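# Lift the mug off its peg and set it upright

## Task

Remove the mug from the peg, place it standing on the table with the opening facing up, then release it.

## Robot and tools

Robot: two arms, left_arm and right_arm, each ending in a five-finger hand (left_arm has a left hand, the mirror of the right). Calibrated base positions in the scene frame: left_arm (-0.015, +0.274, 0) m, right_arm (+0.044, -0.330, 0) m, both facing nearly straight along +x. A camera stand is fixed behind the arms. Loose objects can occasionally get a short nudge.

Scene frame: origin at table height, halfway between the nominal bases; +z up, +x out over the table, +y toward left_arm. The arm names do not match image sides. All positions, orientations and offsets use these axes.

Hand point: a spot fixed to the palm, 0.15 m out from the wrist face along the fingers and 0.05 m in front of the palm. Its +z runs along straight fingers, +y out of the palm, +x across the palm away from the thumb on the right hand (toward the thumb on the left hand). Straight fingertips sit about 0.06 to 0.07 m beyond the point and 0.06 m behind it (-y). A wrist bracket on the little-finger side can strike objects.

The 28-number row (every value in [-1, 1], both arms always included): left_arm dx, dy, dz, rx, ry, rz; then left hand little, ring, middle, index, thumb_bend, thumb_turn, force_limit, speed; then right_arm dx, dy, dz, rx, ry, rz; then the right hand's eight numbers in the same order. The six pose numbers are an offset, not a pose: they count from that arm's current Hand target (shown in results), along scene axes, with rotation about the Hand target position. 1.0 equals 0.6 m for dx, dy, dz and 180 degrees for the rotation vector rx, ry, rz. All zeros re-requests the current Hand target. Each new action or call measures again from the Hand target at its start, so repeating an offset keeps moving.

Hand numbers are absolute targets, not offsets: for the four fingers and thumb_bend, +1 straight and -1 curled; thumb_turn +1 beside the palm, -1 across in front of it. force_limit maps -1..+1 to roughly 0..10 N at the fingertip (0..15 N for the two thumb motors); speed rises from near zero at -1 to full at +0.48 and above. For a soft grasp close at speed -0.94 or lower. There is no 'unchanged' value: to keep a hand as it is, resend the last eight numbers you sent it (or, before any were sent, its hand_measured six plus hand_force_limit and hand_speed). With the thumb turned in front, the hand encircles things about 0.035 to 0.065 m across, or a handle down to about 0.025 m.

Tools:
- execute_actions(actions, cameras): actions is a list of actions; each action is up to 15 rows of 28 numbers, one per 1/30 s step; a short action repeats its final row. Every row in an action counts from that action's starting Hand target. Images appear only if actions is empty or cameras names them.
- move(target, speed, blend, blocking, cameras): target is one 28-number row or a list of up to 15 rows, all offsets from the same starting Hand targets (not chained). speed in m/s, 0.002 to 4.3, default 0.25 (turn rate up to twice that in rad/s), one value or one per target. blend in metres rounds corners between listed targets; 0 stops at each. Paths run straight, end together, do not avoid obstacles or the other arm, and are capped at 10 s. Steer paths around an arm's own base. blocking=false returns early while the motion continues.
- wait(seconds 0 to 10, cameras): lets time pass holding commands.
- stop(cameras): brakes a running move.
- zoom_image(camera, region [x0, y0, x1, y1] in pixels, max 504 by 504): closer look at the latest image of cam_high, cam_left_wrist or cam_right_wrist (each 672x504).
- show_instructions(): shows reference pages.
- finished_scene(scene=1): ends the attempt permanently.

Results: per arm, end_effector_position (m) and end_effector_quat_wxyz in the scene frame (may be off by a few cm), Hand target, joint positions, velocities and torques, and per hand hand_measured, hand_stopped_by (moving, target, force, stalled, fault), hand_load_n (positive when pushed open; a dropped grip reads near 0), hand_force_limit, hand_speed. A move adds a 'move:' line with the ending (done, off_target, moving, held, fault) and limits such as paced or held. Possible MOTOR HOT or OVER-TEMPERATURE FAULT lines warn of overheating.

Behaviour: orientation commands are clipped to 40 degrees from the measured one each step. Arms often rest 1 to 3 cm (sometimes 5 cm) short, usually low; send the remaining gap as a further offset. An arm blocked by something keeps pushing until commanded back past its hand point. Holding loads, stretched arms and unreachable targets heat motors; at 100 C the arm goes limp for a while.

Avoid: dropping the mug or releasing it while moving, knocking it off the table, fast impacts with the table, peg or stand, squeezing or twisting fingers too hard, and any contact or grasp between the two hands.

Each tool is called after "Emit:" as a command line: name --argument value for each argument, lists and objects as JSON in quotes; but a table of rows of numbers goes row by row, as --pt "numbers of a row", without its own name.

Reference images:

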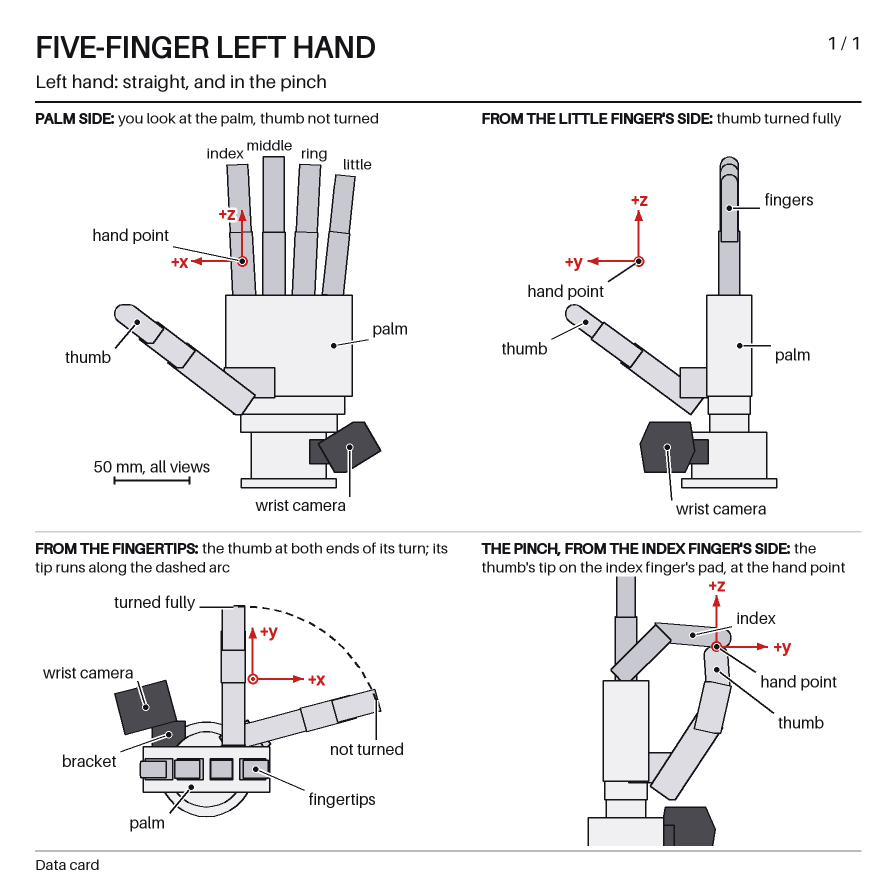

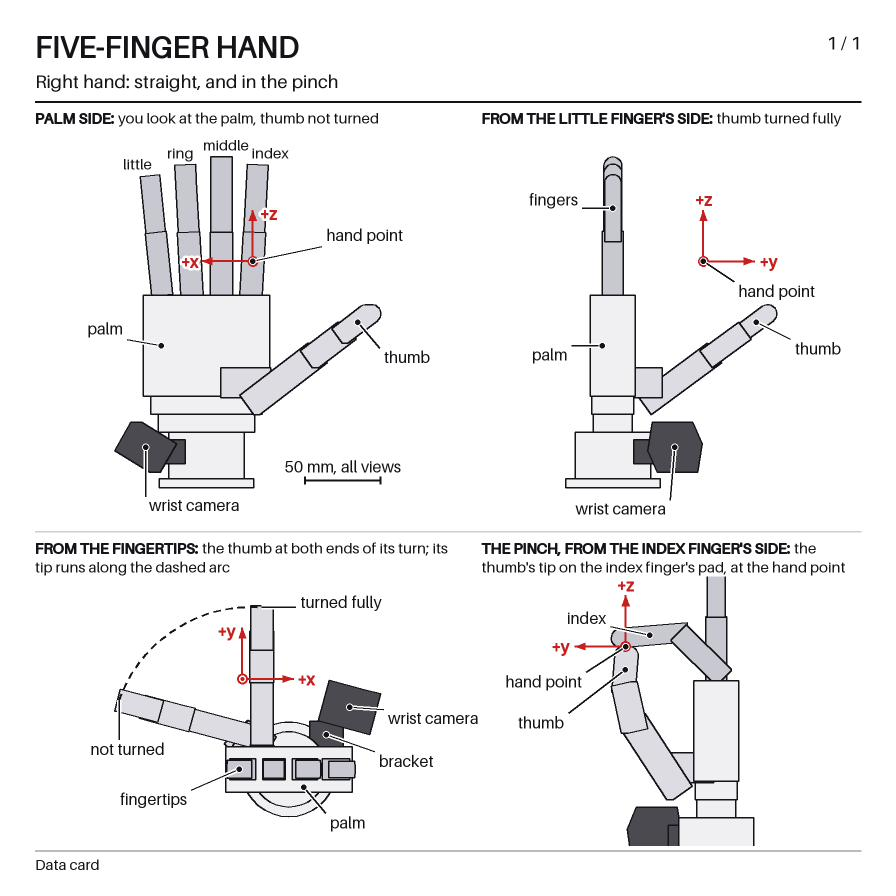

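## Session

Emit:
execute_actions --actions '[]'

Scene clock: 0.00 s.
left_arm: end_effector_position=(+0.4711, +0.3575, +0.2403) hand_measured=(+1.000, +1.000, +1.000, +1.000, +1.000, +1.000) hand_load_n=(+0.0, +0.0, +0.0, +0.0, +0.0, +0.0) hand_stopped_by=(target, target, target, target, target, target) hand_force_limit=0.00 hand_speed=-0.80 end_effector_quat_wxyz=(-0.171, +0.984, -0.008, +0.053) | right_arm: end_effector_position=(+0.3474, -0.4888, +0.1261) hand_measured=(+1.000, +1.000, +1.000, +1.000, +1.000, +1.000) hand_load_n=(+0.0, +0.0, +0.0, +0.0, +0.0, +0.0) hand_stopped_by=(target, target, target, target, target, target) hand_force_limit=0.00 hand_speed=-0.80 end_effector_quat_wxyz=(+0.414, -0.402, +0.787, -0.221)
Joint positions: left_arm=[0.184 1.458 1.451 -1.391 -0.318 -1.354] | right_arm=[-0.933 1.008 0.545 -0.375 -0.717 -0.022]
Joint velocities: within noise
Joint torques (N m): no reading
Motor temperatures (°C): left_arm=[28 27 23 24 27 24] | right_arm=[23 23 26 26 26 25]
Heat: left arm: hottest waist 28 °C; right arm: hottest elbow 26 °C.
Hand target: left_arm +0.4785, +0.3588, +0.2562; -0.175, +0.982, -0.005, +0.071 | right_arm +0.3517, -0.4948, +0.1341; +0.415, -0.404, +0.782, -0.229

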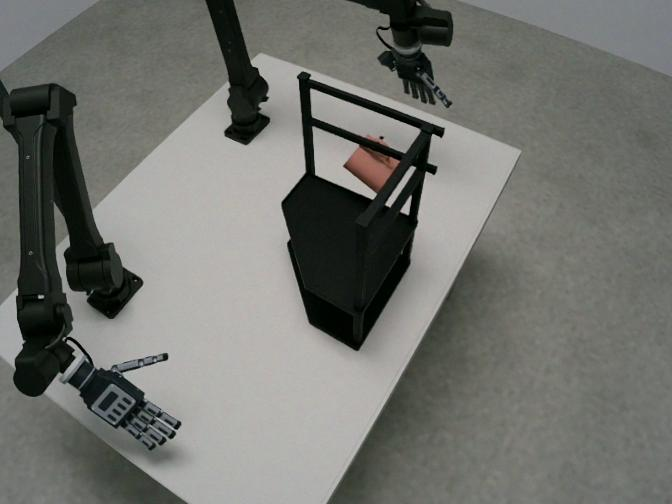

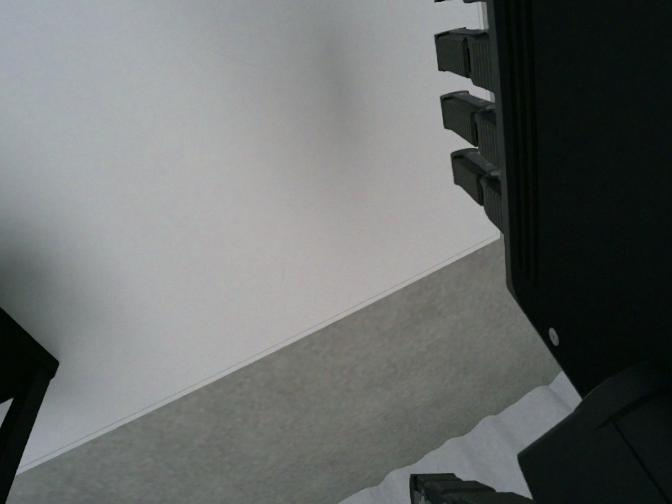

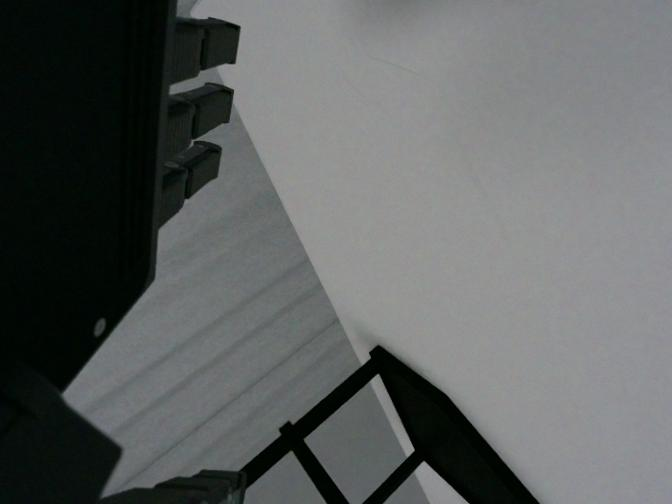

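Emit:
zoom_image --camera "cam_high" --region '[270, 50, 470, 200]'

Emit:
zoom_image --camera "cam_high" --region '[230, 40, 480, 370]'

Emit:
zoom_image --camera "cam_right_wrist" --region '[200, 300, 560, 504]'

Scaled by 2.520 from the camera's 672x504 image, which has a finer 960x720 frame.

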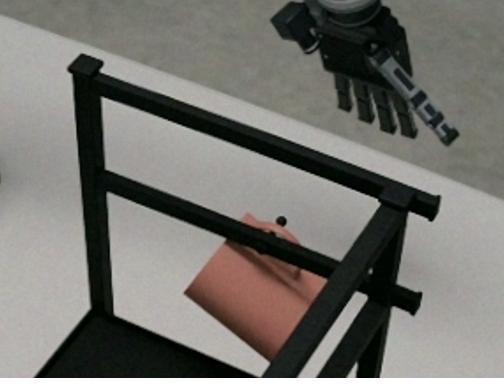

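Scaled by 1.527 from the camera's 672x504 image, which has a finer 960x720 frame.

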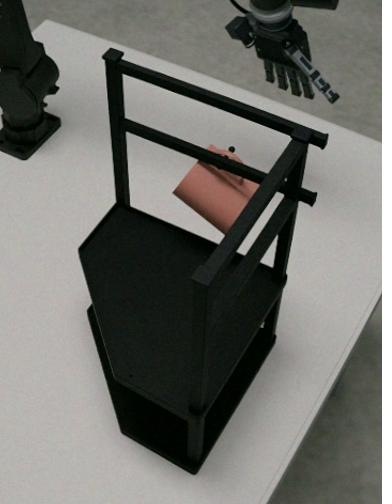

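Scaled by 1.400 from the camera's 672x504 image, which has a finer 960x720 frame.

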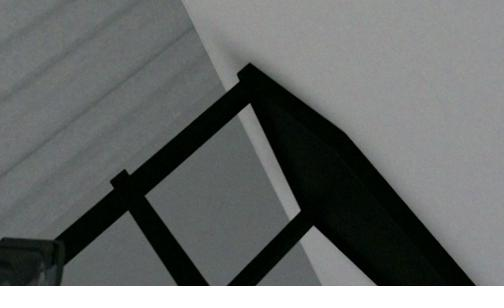

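Emit:
zoom_image --camera "cam_high" --region '[330, 110, 450, 200]'

Emit:
zoom_image --camera "cam_high" --region '[60, 90, 300, 330]'

Emit:
zoom_image --camera "cam_high" --region '[270, 180, 450, 360]'

Scaled by 4.200 from the camera's 672x504 image, which has a finer 960x720 frame.

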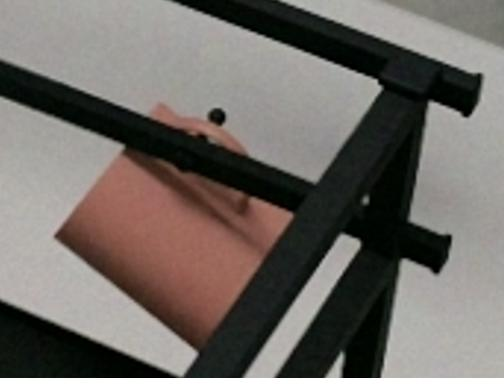

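Scaled by 2.100 from the camera's 672x504 image, which has a finer 960x720 frame.

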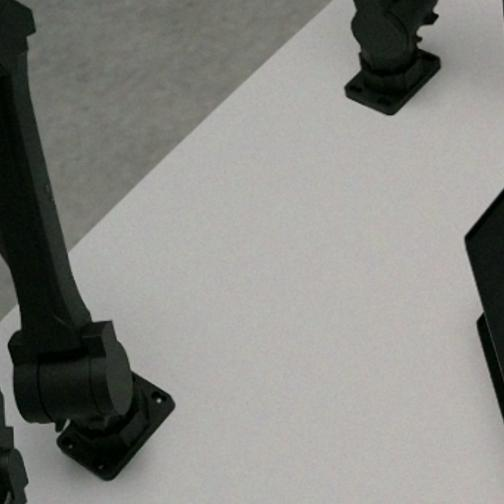

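Scaled by 2.800 from the camera's 672x504 image, which has a finer 960x720 frame.

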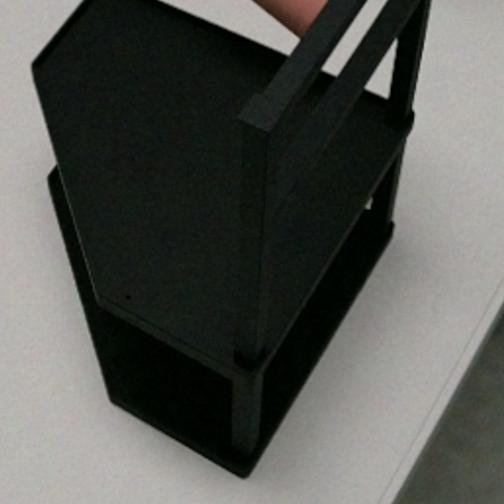

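Emit:
zoom_image --camera "cam_high" --region '[340, 120, 410, 190]'

Emit:
zoom_image --camera "cam_left_wrist" --region '[0, 200, 300, 504]'

Scaled by 7.200 from the camera's 672x504 image, which has a finer 960x720 frame.

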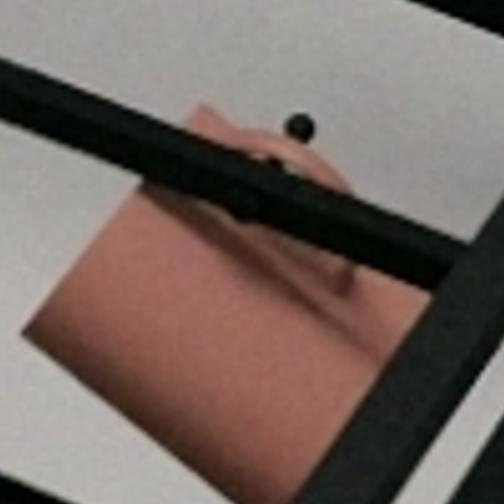

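Scaled by 1.658 from the camera's 672x504 image, which has a finer 960x720 frame.

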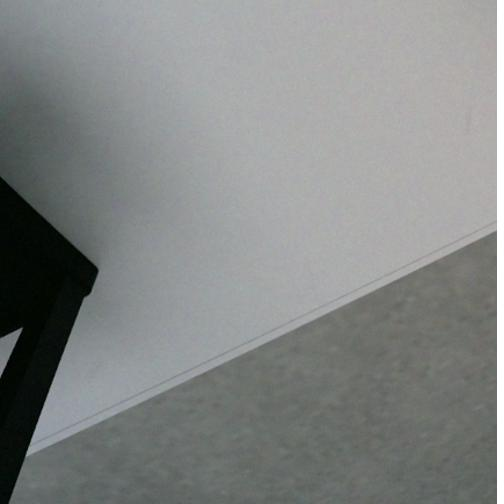

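Emit:
move --pt "-0.2475 -0.131 0.173 0.097 -0.031 -0.480 1 1 1 1 1 1 0.0 -0.8 0 0 0 0 0 0 1 1 1 1 1 1 0.0 -0.8" --pt "-0.281 -0.215 0.107 -0.588 -0.040 0.774 1 1 1 1 1 1 0.0 -0.8 0 0 0 0 0 0 1 1 1 1 1 1 0.0 -0.8" --speed 0.3 --blend 0.03 --cameras '["all"]'

Scene clock: 244.57 s.
left_arm: end_effector_position=(+0.3076, +0.2279, +0.3103) hand_measured=(+1.000, +1.000, +1.000, +1.000, +1.000, +1.000) hand_load_n=(+0.0, +0.0, +0.0, +0.0, +0.0, +0.0) hand_stopped_by=(target, target, target, target, target, target) hand_force_limit=0.00 hand_speed=-0.80 end_effector_quat_wxyz=(+0.514, +0.145, +0.840, -0.095) | right_arm: end_effector_position=(+0.3474, -0.4888, +0.1261) hand_measured=(+1.000, +1.000, +1.000, +1.000, +1.000, +1.000) hand_load_n=(+0.0, -0.5, +0.0, +0.0, +0.0, +0.0) hand_stopped_by=(target, target, target, target, target, target) hand_force_limit=0.00 hand_speed=-0.80 end_effector_quat_wxyz=(+0.414, -0.402, +0.787, -0.221)
Joint positions: left_arm=[-0.286 0.503 0.735 -0.703 0.051 1.585] | right_arm=[-0.933 1.008 0.545 -0.375 -0.717 -0.022]
Joint torques (N m): left_arm=[0.5 -1.14 9.69 2.32 0.2 0.32] | right_arm=[-0.79 -4.42 10.07 1.42 -0.5 0]
Motor temperatures (°C): left_arm=[28 29 34 23 26 23] | right_arm=[23 24 36 26 26 25]
Heat: left arm: hottest elbow 34 °C; right arm: hottest elbow 36 °C.
Hand target: left_arm +0.3099, +0.2298, +0.3205; +0.529, +0.149, +0.830, -0.092 | right_arm +0.3517, -0.4948, +0.1341; +0.415, -0.404, +0.782, -0.229
Off the commanded pose: left_arm 0.011 m, 2 deg | right_arm 0.011 m, 1 deg.
move: off_target (left_arm, right_arm)

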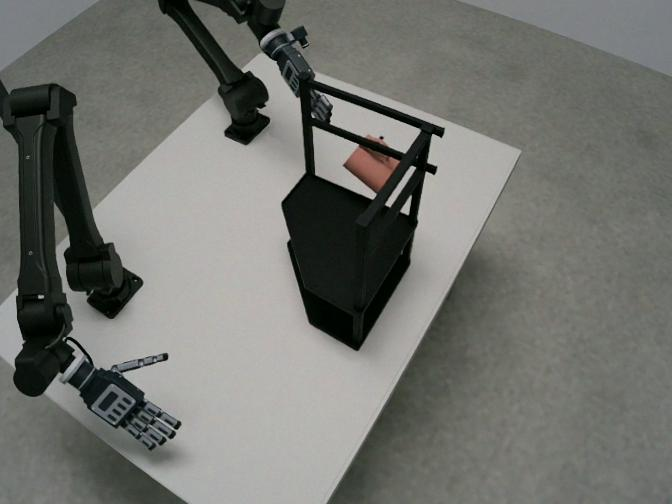

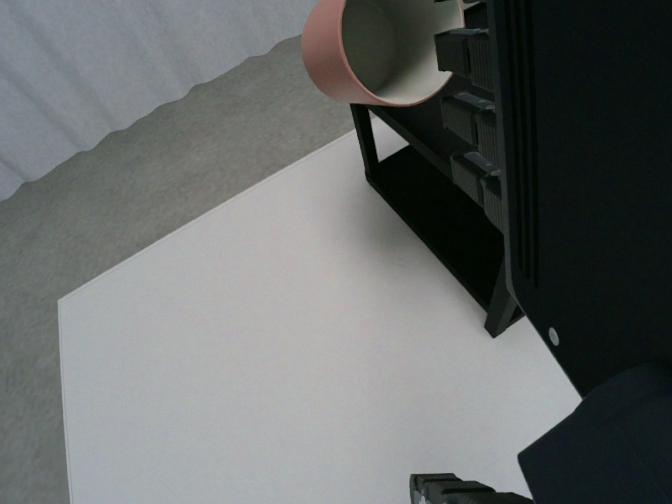

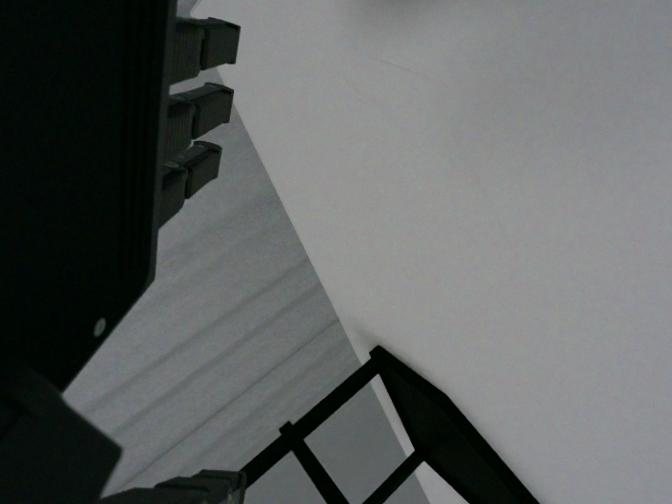

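Emit:
zoom_image --camera "cam_left_wrist" --region '[270, 0, 540, 200]'

Emit:
zoom_image --camera "cam_high" --region '[240, 10, 440, 200]'

Scaled by 1.867 from the camera's 672x504 image, which has a finer 960x720 frame.

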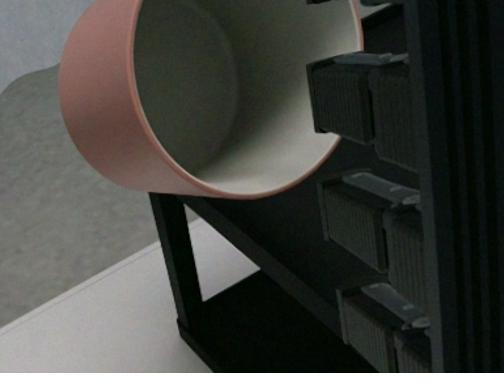

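Scaled by 2.520 from the camera's 672x504 image, which has a finer 960x720 frame.

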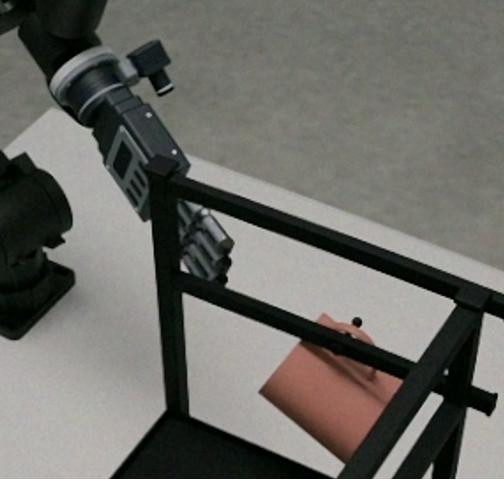

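Emit:
move --pt "0 0.083 0.083 -0.398 0.1754 0.317 1 1 1 1 1 1 0.0 -0.8 0 0 0 0 0 0 1 1 1 1 1 1 0.0 -0.8" --pt "-0.0067 -0.05 -0.0025 0.7853 -0.1889 -0.361 1 1 1 1 0 -1 0.0 0.0 0 0 0 0 0 0 1 1 1 1 1 1 0.0 -0.8" --speed 0.35 --blend 0.02 --cameras '["cam_high","cam_left_wrist"]'

Scene clock: 409.60 s.
left_arm: end_effector_position=(+0.3062, +0.2017, +0.3084) hand_measured=(+1.000, +1.000, +1.000, +1.000, +0.000, -1.000) hand_load_n=(+0.0, +0.0, +0.0, +0.0, +0.0, -0.5) hand_stopped_by=(target, target, target, target, target, target) hand_force_limit=0.00 hand_speed=0.00 end_effector_quat_wxyz=(+0.098, +0.850, +0.059, +0.514) | right_arm: end_effector_position=(+0.3474, -0.4888, +0.1261) hand_measured=(+1.000, +1.000, +1.000, +1.000, +1.000, +1.000) hand_load_n=(+0.0, +0.0, +0.0, +0.0, +0.0, -0.5) hand_stopped_by=(target, target, target, target, target, target) hand_force_limit=0.00 hand_speed=-0.80 end_effector_quat_wxyz=(+0.414, -0.402, +0.787, -0.221)
Joint positions: left_arm=[0.017 0.365 0.525 -0.633 0.112 -1.771] | right_arm=[-0.933 1.008 0.545 -0.375 -0.717 -0.022]
Joint torques (N m): left_arm=[-1.03 0.09 9.8 2.29 -0.09 -0.08] | right_arm=[-0.67 -4.48 10.06 1.54 -0.54 0]
Heat: left arm: hottest elbow 34 °C; right arm: hottest elbow 37 °C.
Hand target: left_arm +0.3059, +0.1998, +0.3189; +0.103, +0.841, +0.060, +0.527 | right_arm +0.3517, -0.4948, +0.1341; +0.415, -0.404, +0.782, -0.229
Off the commanded pose: left_arm 0.011 m, 2 deg | right_arm 0.011 m, 1 deg.
move: off_target (left_arm, right_arm); target 2's new numbers were sent with left_arm's hand 0.011 m and 2 deg from that target
Images, in order (width x height): cam_high 672x504, cam_left_wrist 672x504.

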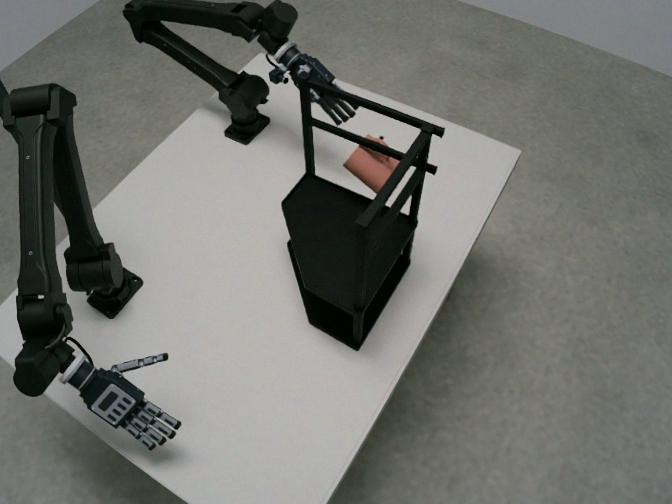

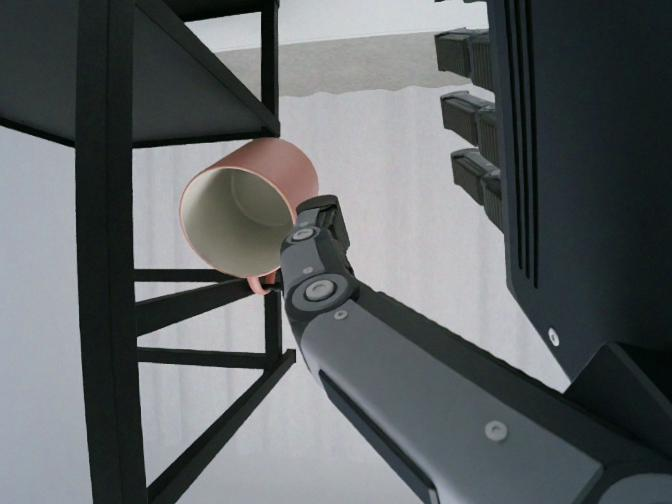

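Emit:
zoom_image --camera "cam_left_wrist" --region '[150, 110, 370, 320]'

Scaled by 2.291 from the camera's 672x504 image, which has a finer 960x720 frame.

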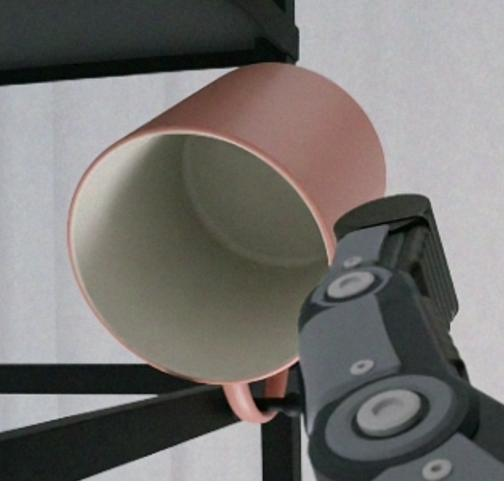

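Emit:
move --target '[0.1418,-0.1263,0.0102,0,0,0,1,1,1,1,-0.3,-1,0.0,0.0,0,0,0,0,0,0,1,1,1,1,1,1,0.0,-0.8]' --speed 0.15 --cameras '["cam_high","cam_left_wrist"]'

Scene clock: 455.47 s.
left_arm: end_effector_position=(+0.3777, +0.1309, +0.2834) hand_measured=(+1.000, +1.000, +1.000, +1.000, -0.300, -1.000) hand_load_n=(+0.0, +0.0, +0.0, +0.0, +0.0, -0.5) hand_stopped_by=(target, target, target, target, target, target) hand_force_limit=0.00 hand_speed=0.00 end_effector_quat_wxyz=(+0.087, +0.860, +0.053, +0.500) | right_arm: end_effector_position=(+0.3474, -0.4888, +0.1261) hand_measured=(+1.000, +1.000, +1.000, +1.000, +1.000, +1.000) hand_load_n=(+0.0, +0.0, +0.0, +0.0, +0.0, +0.0) hand_stopped_by=(target, target, target, target, target, target) hand_force_limit=0.00 hand_speed=-0.80 end_effector_quat_wxyz=(+0.414, -0.402, +0.787, -0.221)
Joint positions: left_arm=[-0.315 0.706 0.569 -0.379 -0.188 -1.911] | right_arm=[-0.933 1.008 0.545 -0.375 -0.717 -0.022]
Joint torques (N m): left_arm=[-0.85 -1.85 14.32 2.25 -0.24 -0.1] | right_arm=[-0.67 -4.54 10.09 1.47 -0.53 0.02]
Heat: left arm: hottest elbow 32 °C; right arm: hottest elbow 37 °C.
Hand target: left_arm +0.3910, +0.1241, +0.3252; +0.103, +0.841, +0.060, +0.527 | right_arm +0.3517, -0.4948, +0.1341; +0.415, -0.404, +0.782, -0.229
Off the commanded pose: left_arm 0.044 m, 4 deg | right_arm 0.011 m, 1 deg.
move: off_target (left_arm, right_arm)
Images, in order (width x height): cam_high 672x504, cam_left_wrist 672x504.

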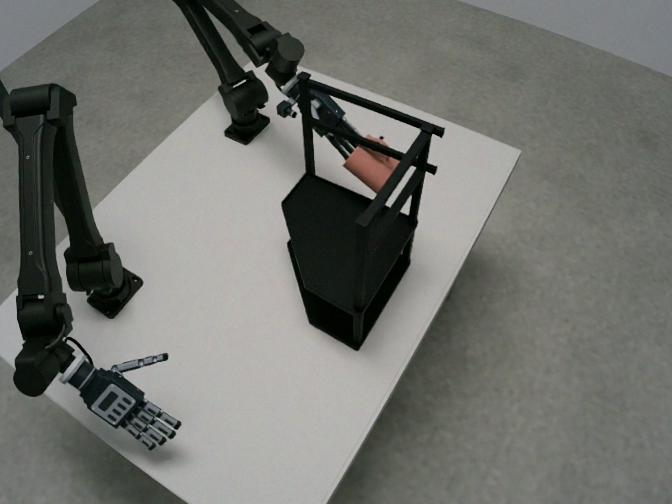

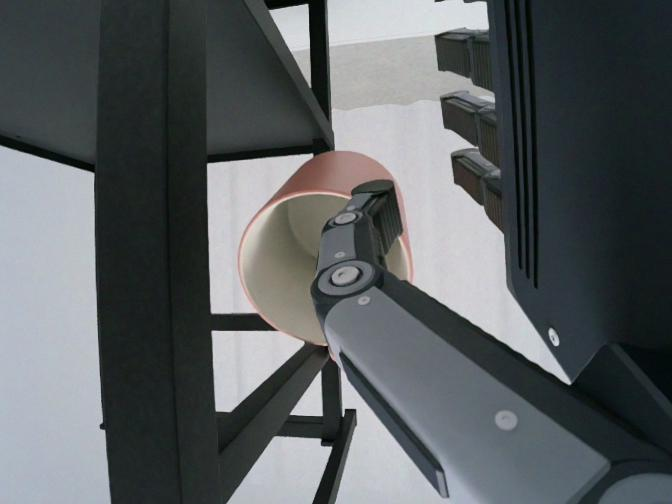

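Emit:
move --target '[0.02,-0.0025,0.045,0,0,0,1,1,1,1,-0.3,-1,0.0,0.0,0,0,0,0,0,0,1,1,1,1,1,1,0.0,-0.8]' --speed 0.08 --cameras '["cam_left_wrist"]'

Scene clock: 465.47 s.
left_arm: end_effector_position=(+0.3934, +0.1256, +0.3175) hand_measured=(+1.000, +1.000, +1.000, +1.000, -0.300, -1.000) hand_load_n=(+0.0, +0.0, +0.0, +0.0, +0.0, -0.5) hand_stopped_by=(target, target, target, target, target, target) hand_force_limit=0.00 hand_speed=0.00 end_effector_quat_wxyz=(+0.092, +0.853, +0.054, +0.511) | right_arm: end_effector_position=(+0.3474, -0.4888, +0.1261) hand_measured=(+1.000, +1.000, +1.000, +1.000, +1.000, +1.000) hand_load_n=(+0.0, +0.0, +0.5, +0.0, +0.0, +0.0) hand_stopped_by=(target, target, target, target, target, target) hand_force_limit=0.00 hand_speed=-0.80 end_effector_quat_wxyz=(+0.414, -0.402, +0.787, -0.221)
Joint positions: left_arm=[-0.315 0.746 0.655 -0.397 -0.188 -1.911] | right_arm=[-0.933 1.008 0.545 -0.375 -0.717 -0.022]
Joint torques (N m): left_arm=[-0.09 -2.43 14.37 1.39 0.11 -0.04] | right_arm=[-0.56 -4.13 10.1 1.5 -0.54 -0.01]
Heat: left arm: hottest elbow 33 °C; right arm: hottest elbow 37 °C.
Hand target: left_arm +0.4031, +0.1226, +0.3521; +0.103, +0.841, +0.060, +0.527 | right_arm +0.3517, -0.4948, +0.1341; +0.415, -0.404, +0.782, -0.229
Off the commanded pose: left_arm 0.036 m, 3 deg | right_arm 0.011 m, 1 deg.
move: off_target (left_arm, right_arm)
Images, in order (width x height): cam_left_wrist 672x504.

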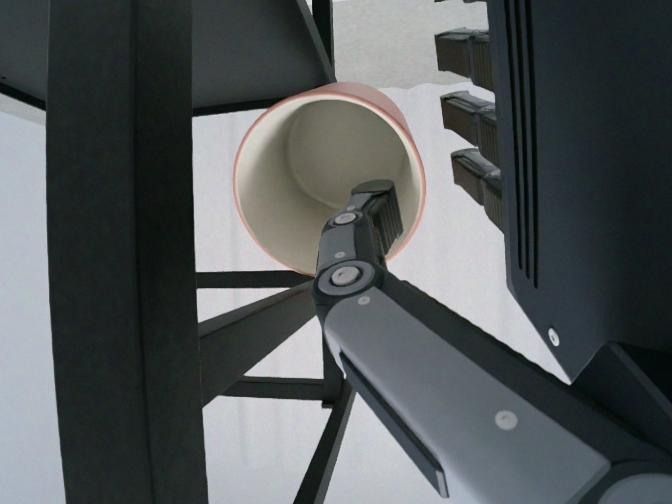

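Emit:
move --target '[0.036,-0.01,-0.022,0,0,0,1,1,1,1,-0.3,-1,0.0,0.0,0,0,0,0,0,0,1,1,1,1,1,1,0.0,-0.8]' --speed 0.08 --cameras '["cam_left_wrist"]'

Scene clock: 481.37 s.
left_arm: end_effector_position=(+0.4099, +0.1191, +0.2989) hand_measured=(+1.000, +1.000, +1.000, +1.000, -0.300, -1.000) hand_load_n=(+0.0, +0.0, +0.0, +0.0, +0.0, +0.0) hand_stopped_by=(target, target, target, target, target, target) hand_force_limit=0.00 hand_speed=0.00 end_effector_quat_wxyz=(+0.089, +0.860, +0.052, +0.500) | right_arm: end_effector_position=(+0.3474, -0.4888, +0.1261) hand_measured=(+1.000, +1.000, +1.000, +1.000, +1.000, +1.000) hand_load_n=(+0.0, +0.0, +0.0, +0.0, +0.0, -0.5) hand_stopped_by=(target, target, target, target, target, target) hand_force_limit=0.00 hand_speed=-0.80 end_effector_quat_wxyz=(+0.414, -0.402, +0.787, -0.221)
Joint positions: left_arm=[-0.315 0.822 0.655 -0.347 -0.184 -1.911] | right_arm=[-0.933 1.008 0.545 -0.375 -0.717 -0.022]
Joint velocities: left_arm=[0.005 -0.015 0.007 -0.046 -0.022 0.051] | right_arm=[within noise]
Joint torques (N m): left_arm=[0.26 -3.43 14.12 2.29 0.11 -0.02] | right_arm=[-0.44 -4.07 10.07 1.42 -0.53 0.02]
Heat: left arm: hottest elbow 36 °C; right arm: hottest elbow 37 °C.
Hand target: left_arm +0.4246, +0.1166, +0.3389; +0.103, +0.841, +0.060, +0.527 | right_arm +0.3517, -0.4948, +0.1341; +0.415, -0.404, +0.782, -0.229
Off the commanded pose: left_arm 0.043 m, 4 deg | right_arm 0.011 m, 1 deg.
move: off_target (left_arm, right_arm)
Images, in order (width x height): cam_left_wrist 672x504.

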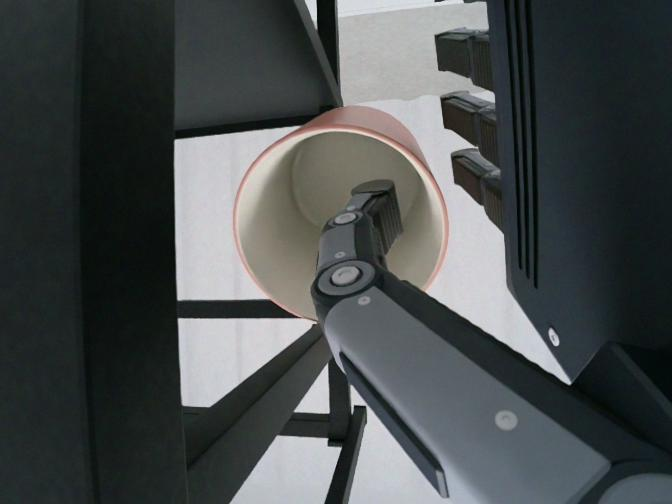

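Emit:
move --target '[0.043,0.0,-0.026,0,0,0,1,1,1,1,-0.3,-1,0.0,0.0,0,0,0,0,0,0,1,1,1,1,1,1,0.0,-0.8]' --speed 0.08 --cameras '["cam_left_wrist","cam_high"]'

Scene clock: 490.37 s.
left_arm: end_effector_position=(+0.4333, +0.1183, +0.2827) hand_measured=(+1.000, +1.000, +1.000, +1.000, -0.300, -1.000) hand_load_n=(+0.0, +0.0, +0.0, -0.5, +0.0, +0.0) hand_stopped_by=(target, target, target, target, target, target) hand_force_limit=0.00 hand_speed=0.00 end_effector_quat_wxyz=(+0.093, +0.860, +0.056, +0.498) | right_arm: end_effector_position=(+0.3474, -0.4888, +0.1261) hand_measured=(+1.000, +1.000, +1.000, +1.000, +1.000, +1.000) hand_load_n=(+0.0, +0.0, +0.0, +0.0, +0.0, +0.0) hand_stopped_by=(target, target, target, target, target, target) hand_force_limit=0.00 hand_speed=-0.80 end_effector_quat_wxyz=(+0.414, -0.402, +0.787, -0.221)
Joint positions: left_arm=[-0.291 0.911 0.655 -0.259 -0.159 -1.911] | right_arm=[-0.933 1.008 0.545 -0.375 -0.717 -0.022]
Joint torques (N m): left_arm=[0.5 -4.54 14.13 2.28 0.13 0.12] | right_arm=[-0.5 -4.42 10.07 1.58 -0.54 -0.02]
Heat: left arm: hottest elbow 37 °C; right arm: hottest elbow 37 °C.
Hand target: left_arm +0.4504, +0.1166, +0.3234; +0.103, +0.841, +0.060, +0.527 | right_arm +0.3517, -0.4948, +0.1341; +0.415, -0.404, +0.782, -0.229
Off the commanded pose: left_arm 0.044 m, 4 deg | right_arm 0.011 m, 1 deg.
move: off_target (left_arm, right_arm)
Images, in order (width x height): cam_high 672x504, cam_left_wrist 672x504.

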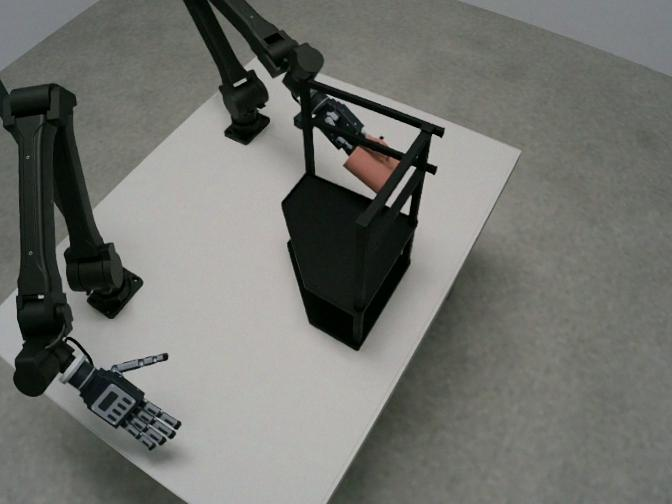

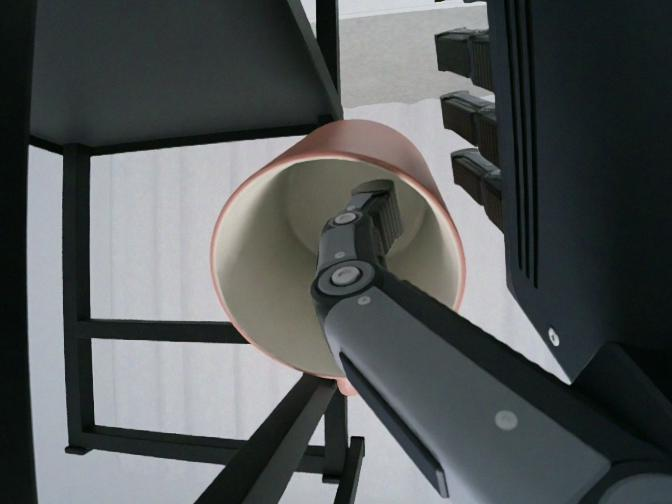

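Emit:
move --target '[0,0,0,0,0,0,1,1,1,1,-1,-1,0.1,-0.85,0,0,0,0,0,0,1,1,1,1,1,1,0.0,-0.8]' --cameras '["cam_left_wrist"]'

Scene clock: 502.97 s.
left_arm: end_effector_position=(+0.4333, +0.1183, +0.2827) hand_measured=(+1.000, +1.000, +1.000, +1.000, -0.932, -1.000) hand_load_n=(+0.0, +0.0, +0.0, +0.0, +7.5, +0.5) hand_stopped_by=(target, target, target, target, force, target) hand_force_limit=0.10 hand_speed=-0.85 end_effector_quat_wxyz=(+0.093, +0.860, +0.056, +0.498) | right_arm: end_effector_position=(+0.3474, -0.4888, +0.1261) hand_measured=(+1.000, +1.000, +1.000, +1.000, +1.000, +1.000) hand_load_n=(+0.0, +0.0, +0.0, +0.0, +0.0, +0.0) hand_stopped_by=(target, target, target, target, target, target) hand_force_limit=0.00 hand_speed=-0.80 end_effector_quat_wxyz=(+0.414, -0.402, +0.787, -0.221)
Joint positions: left_arm=[-0.291 0.911 0.655 -0.259 -0.159 -1.911] | right_arm=[-0.933 1.008 0.545 -0.375 -0.717 -0.022]
Joint torques (N m): left_arm=[0.56 -4.54 14.15 2.29 0.12 0.12] | right_arm=[-0.67 -4.19 10.07 1.47 -0.51 -0.03]
Motor temperatures (°C): left_arm=[27 27 39 24 26 23] | right_arm=[23 24 37 25 26 25]
Heat: left arm: hottest elbow 39 °C; right arm: hottest elbow 37 °C.
Hand target: left_arm +0.4504, +0.1166, +0.3234; +0.103, +0.841, +0.060, +0.527 | right_arm +0.3517, -0.4948, +0.1341; +0.415, -0.404, +0.782, -0.229
Off the commanded pose: left_arm 0.044 m, 4 deg | right_arm 0.011 m, 1 deg.
move: off_target (left_arm, right_arm)
Images, in order (width x height): cam_left_wrist 672x504.

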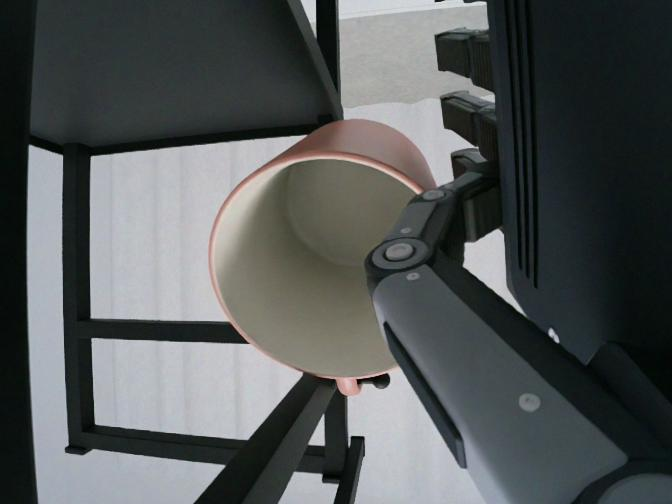

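Emit:
move --pt "0 0 0 0 0 0 1 1 1 1 -0.3 -1 0.1 0.0 0 0 0 0 0 0 1 1 1 1 1 1 0.0 -0.8" --pt "0.062 -0.001 -0.006 0 0 0 1 1 1 1 -0.3 -1 0.1 0.0 0 0 0 0 0 0 1 1 1 1 1 1 0.0 -0.8" --speed 0.08 --cameras '["cam_left_wrist"]'

Scene clock: 555.27 s.
left_arm: end_effector_position=(+0.4690, +0.1178, +0.2819) hand_measured=(+1.000, +1.000, +1.000, +1.000, -0.300, -1.000) hand_load_n=(+0.0, +0.0, +0.0, +0.0, +0.0, -0.5) hand_stopped_by=(target, target, target, target, target, target) hand_force_limit=0.10 hand_speed=0.00 end_effector_quat_wxyz=(+0.097, +0.859, +0.062, +0.498) | right_arm: end_effector_position=(+0.3474, -0.4888, +0.1261) hand_measured=(+1.000, +1.000, +1.000, +1.000, +1.000, +1.000) hand_load_n=(+0.0, +0.0, +0.0, +0.0, +0.0, +0.0) hand_stopped_by=(target, target, target, target, target, target) hand_force_limit=0.00 hand_speed=-0.80 end_effector_quat_wxyz=(+0.414, -0.402, +0.787, -0.221)
Joint positions: left_arm=[-0.26 1.025 0.714 -0.2 -0.132 -1.909] | right_arm=[-0.933 1.008 0.545 -0.375 -0.717 -0.022]
Joint torques (N m): left_arm=[0.56 -5.77 13.97 2.32 0.14 0.24] | right_arm=[-0.73 -4.42 10.02 1.48 -0.52 0.01]
Heat: left arm: hottest elbow 42 °C; right arm: hottest elbow 38 °C.
Hand target: left_arm +0.4875, +0.1159, +0.3196; +0.103, +0.841, +0.060, +0.527 | right_arm +0.3517, -0.4948, +0.1341; +0.415, -0.404, +0.782, -0.229
Off the commanded pose: left_arm 0.042 m, 4 deg | right_arm 0.011 m, 1 deg.
move: off_target (left_arm, right_arm)
Images, in order (width x height): cam_left_wrist 672x504.

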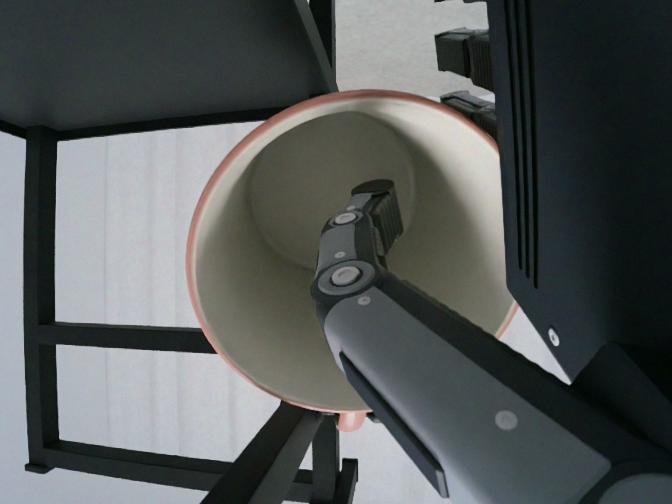

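Emit:
move --target '[0,0,0,0,0,0,1,1,1,1,-1,-1,0.1,-0.85,0,0,0,0,0,0,1,1,1,1,1,1,0.0,-0.8]' --cameras '["cam_left_wrist"]'

Scene clock: 565.97 s.
left_arm: end_effector_position=(+0.4709, +0.1199, +0.2852) hand_measured=(+1.000, +1.000, +1.000, +1.000, -0.788, -1.000) hand_load_n=(+0.0, +0.0, +0.0, -0.5, +7.5, +1.5) hand_stopped_by=(target, target, target, target, force, target) hand_force_limit=0.10 hand_speed=-0.85 end_effector_quat_wxyz=(+0.097, +0.857, +0.064, +0.501) | right_arm: end_effector_position=(+0.3474, -0.4888, +0.1261) hand_measured=(+1.000, +1.000, +1.000, +1.000, +1.000, +1.000) hand_load_n=(+0.0, +0.0, +0.0, +0.0, +0.0, +0.0) hand_stopped_by=(target, target, target, target, target, target) hand_force_limit=0.00 hand_speed=-0.80 end_effector_quat_wxyz=(+0.414, -0.402, +0.787, -0.221)
Joint positions: left_arm=[-0.255 1.025 0.717 -0.196 -0.132 -1.909] | right_arm=[-0.933 1.008 0.545 -0.375 -0.717 -0.022]
Joint torques (N m): left_arm=[0.15 -5.77 13.79 2.22 0.15 0.24] | right_arm=[-0.79 -4.54 10.06 1.39 -0.53 0.01]
Heat: left arm: hottest elbow 42 °C; right arm: hottest elbow 38 °C.
Hand target: left_arm +0.4876, +0.1160, +0.3198; +0.103, +0.841, +0.060, +0.527 | right_arm +0.3517, -0.4948, +0.1341; +0.415, -0.404, +0.782, -0.229
Off the commanded pose: left_arm 0.038 m, 4 deg | right_arm 0.011 m, 1 deg.
move: off_target (left_arm, right_arm)
Images, in order (width x height): cam_left_wrist 672x504.

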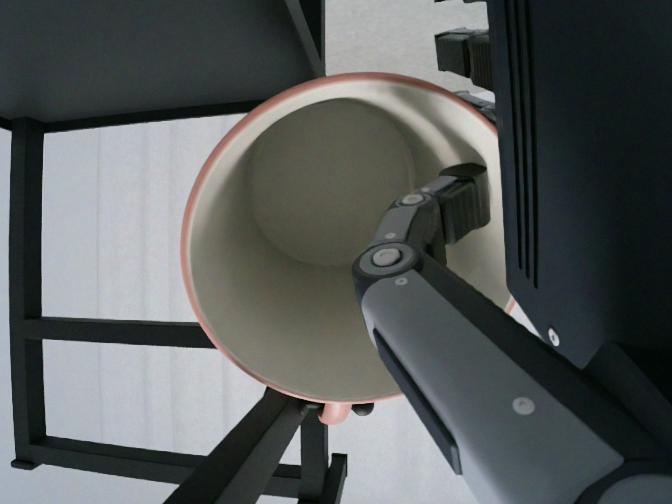

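Emit:
move --pt "0 0 0 0 0 0 1 1 1 1 -0.99 -1 0.35 -0.85 0 0 0 0 0 0 1 1 1 1 1 1 0.0 -0.8" --pt "0 0.0 0.04 0 0 0 1 1 1 1 -0.99 -1 0.35 -0.85 0 0 0 0 0 0 1 1 1 1 1 1 0.0 -0.8" --speed 0.06 --cameras '["cam_left_wrist","cam_high"]'

Scene clock: 578.73 s.
left_arm: end_effector_position=(+0.4722, +0.1207, +0.2898) hand_measured=(+1.000, +1.000, +1.000, +1.000, -0.796, -1.000) hand_load_n=(+0.0, +0.0, +0.0, -0.5, +4.5, +1.0) hand_stopped_by=(target, target, target, target, force, target) hand_force_limit=0.35 hand_speed=-0.85 end_effector_quat_wxyz=(+0.093, +0.864, +0.065, +0.491) | right_arm: end_effector_position=(+0.3474, -0.4888, +0.1261) hand_measured=(+1.000, +1.000, +1.000, +1.000, +1.000, +1.000) hand_load_n=(+0.0, +0.0, +0.0, +0.0, +0.0, +0.0) hand_stopped_by=(target, target, target, target, target, target) hand_force_limit=0.00 hand_speed=-0.80 end_effector_quat_wxyz=(+0.414, -0.402, +0.787, -0.221)
Joint positions: left_arm=[-0.253 1.025 0.748 -0.253 -0.132 -1.909] | right_arm=[-0.933 1.008 0.545 -0.375 -0.717 -0.022]
Joint torques (N m): left_arm=[0.03 -7.71 15.28 1.73 0.14 0.24] | right_arm=[-0.38 -4.6 10.11 1.46 -0.55 -0.01]
Motor temperatures (°C): left_arm=[27 27 44 24 25 23] | right_arm=[22 24 38 25 26 25]
Heat: left arm: hottest elbow 44 °C; right arm: hottest elbow 38 °C.
Hand target: left_arm +0.4876, +0.1159, +0.3438; +0.103, +0.841, +0.060, +0.527 | right_arm +0.3517, -0.4948, +0.1341; +0.415, -0.404, +0.782, -0.229
Off the commanded pose: left_arm 0.056 m, 5 deg | right_arm 0.011 m, 1 deg.
move: off_target (left_arm, right_arm)
Images, in order (width x height): cam_high 672x504, cam_left_wrist 672x504.

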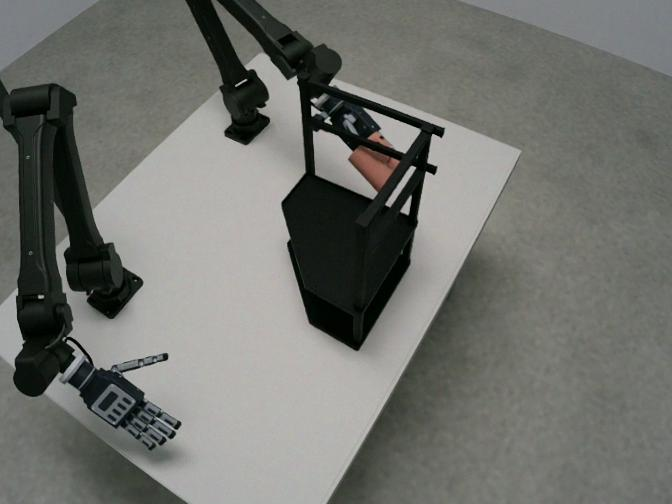

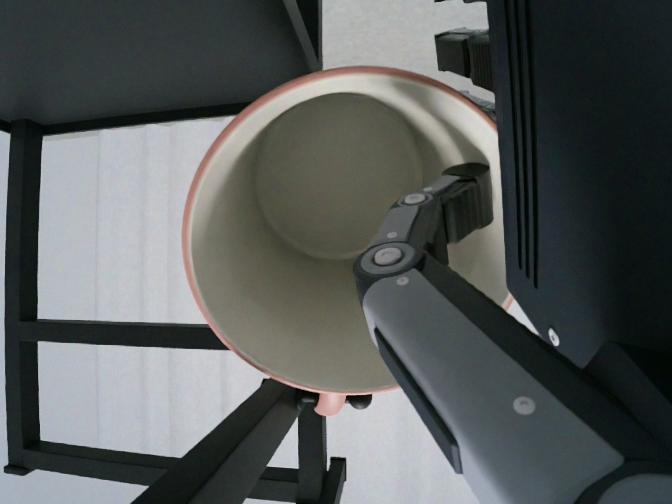

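Emit:
zoom_image --camera "cam_left_wrist" --region '[240, 350, 420, 470]'

Emit:
zoom_image --camera "cam_high" --region '[300, 70, 440, 200]'

Scaled by 2.800 from the camera's 672x504 image, which has a finer 960x720 frame.

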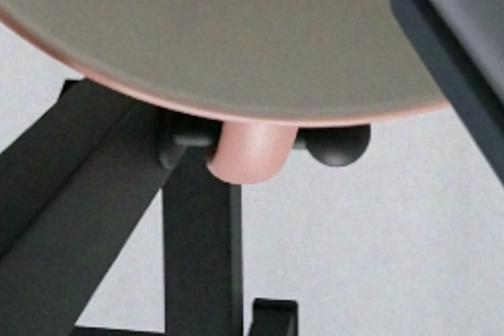

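Scaled by 3.600 from the camera's 672x504 image, which has a finer 960x720 frame.

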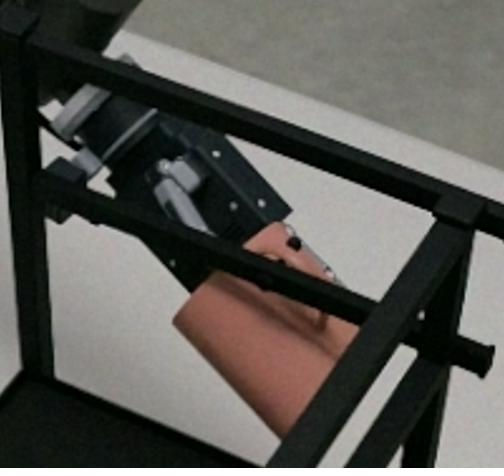

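Emit:
move --target '[0,0.0,0.03,0,-0.04,0,1,1,1,1,-0.99,-1,0.35,-0.85,0,0,0,0,0,0,1,1,1,1,1,1,0.0,-0.8]' --speed 0.06 --cameras '["cam_left_wrist"]'

Emit:
zoom_image --camera "cam_left_wrist" --region '[240, 350, 420, 470]'

Scene clock: 600.33 s.
left_arm: end_effector_position=(+0.4816, +0.1252, +0.3135) hand_measured=(+1.000, +1.000, +1.000, +1.000, -0.798, -1.000) hand_load_n=(+0.0, +0.0, +0.5, +0.0, +4.5, +0.0) hand_stopped_by=(target, target, target, target, force, target) hand_force_limit=0.35 hand_speed=-0.85 end_effector_quat_wxyz=(+0.087, +0.838, +0.063, +0.535) | right_arm: end_effector_position=(+0.3474, -0.4888, +0.1261) hand_measured=(+1.000, +1.000, +1.000, +1.000, +1.000, +1.000) hand_load_n=(+0.0, +0.0, +0.0, +0.0, +0.0, +0.0) hand_stopped_by=(target, target, target, target, target, target) hand_force_limit=0.00 hand_speed=-0.80 end_effector_quat_wxyz=(+0.414, -0.402, +0.787, -0.221)
Joint positions: left_arm=[-0.246 1.024 0.746 -0.153 -0.155 -1.877] | right_arm=[-0.933 1.008 0.545 -0.375 -0.717 -0.022]
Joint torques (N m): left_arm=[-0.85 -8.47 12.15 3.78 0.52 0.22] | right_arm=[-0.5 -4.6 10.03 1.48 -0.52 -0.01]
Heat: left arm: hottest elbow 42 °C; right arm: hottest elbow 38 °C.
Hand target: left_arm +0.4876, +0.1159, +0.3617; +0.106, +0.807, +0.053, +0.579 | right_arm +0.3517, -0.4948, +0.1341; +0.415, -0.404, +0.782, -0.229
Off the commanded pose: left_arm 0.050 m, 7 deg | right_arm 0.011 m, 1 deg.
move: off_target (left_arm, right_arm)
Images, in order (width x height): cam_left_wrist 672x504.

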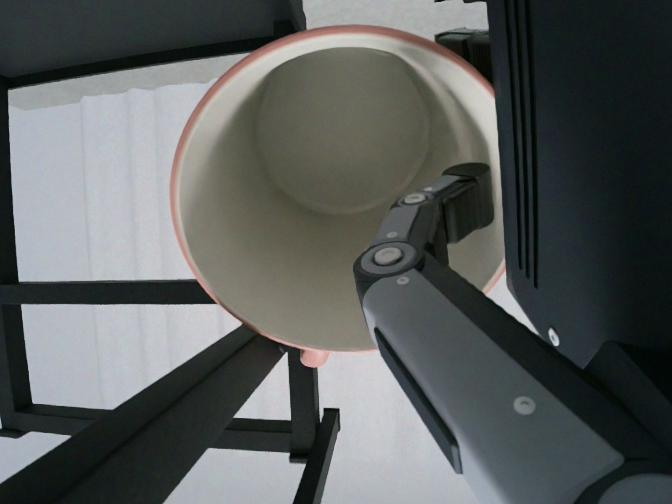

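Scaled by 2.800 from the camera's 672x504 image, which has a finer 960x720 frame.

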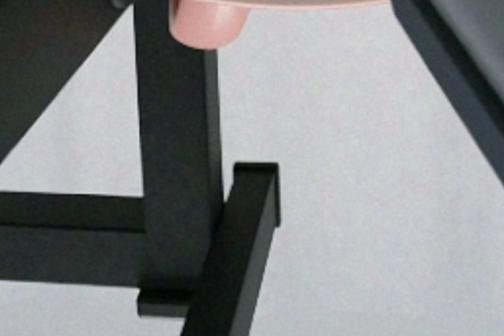

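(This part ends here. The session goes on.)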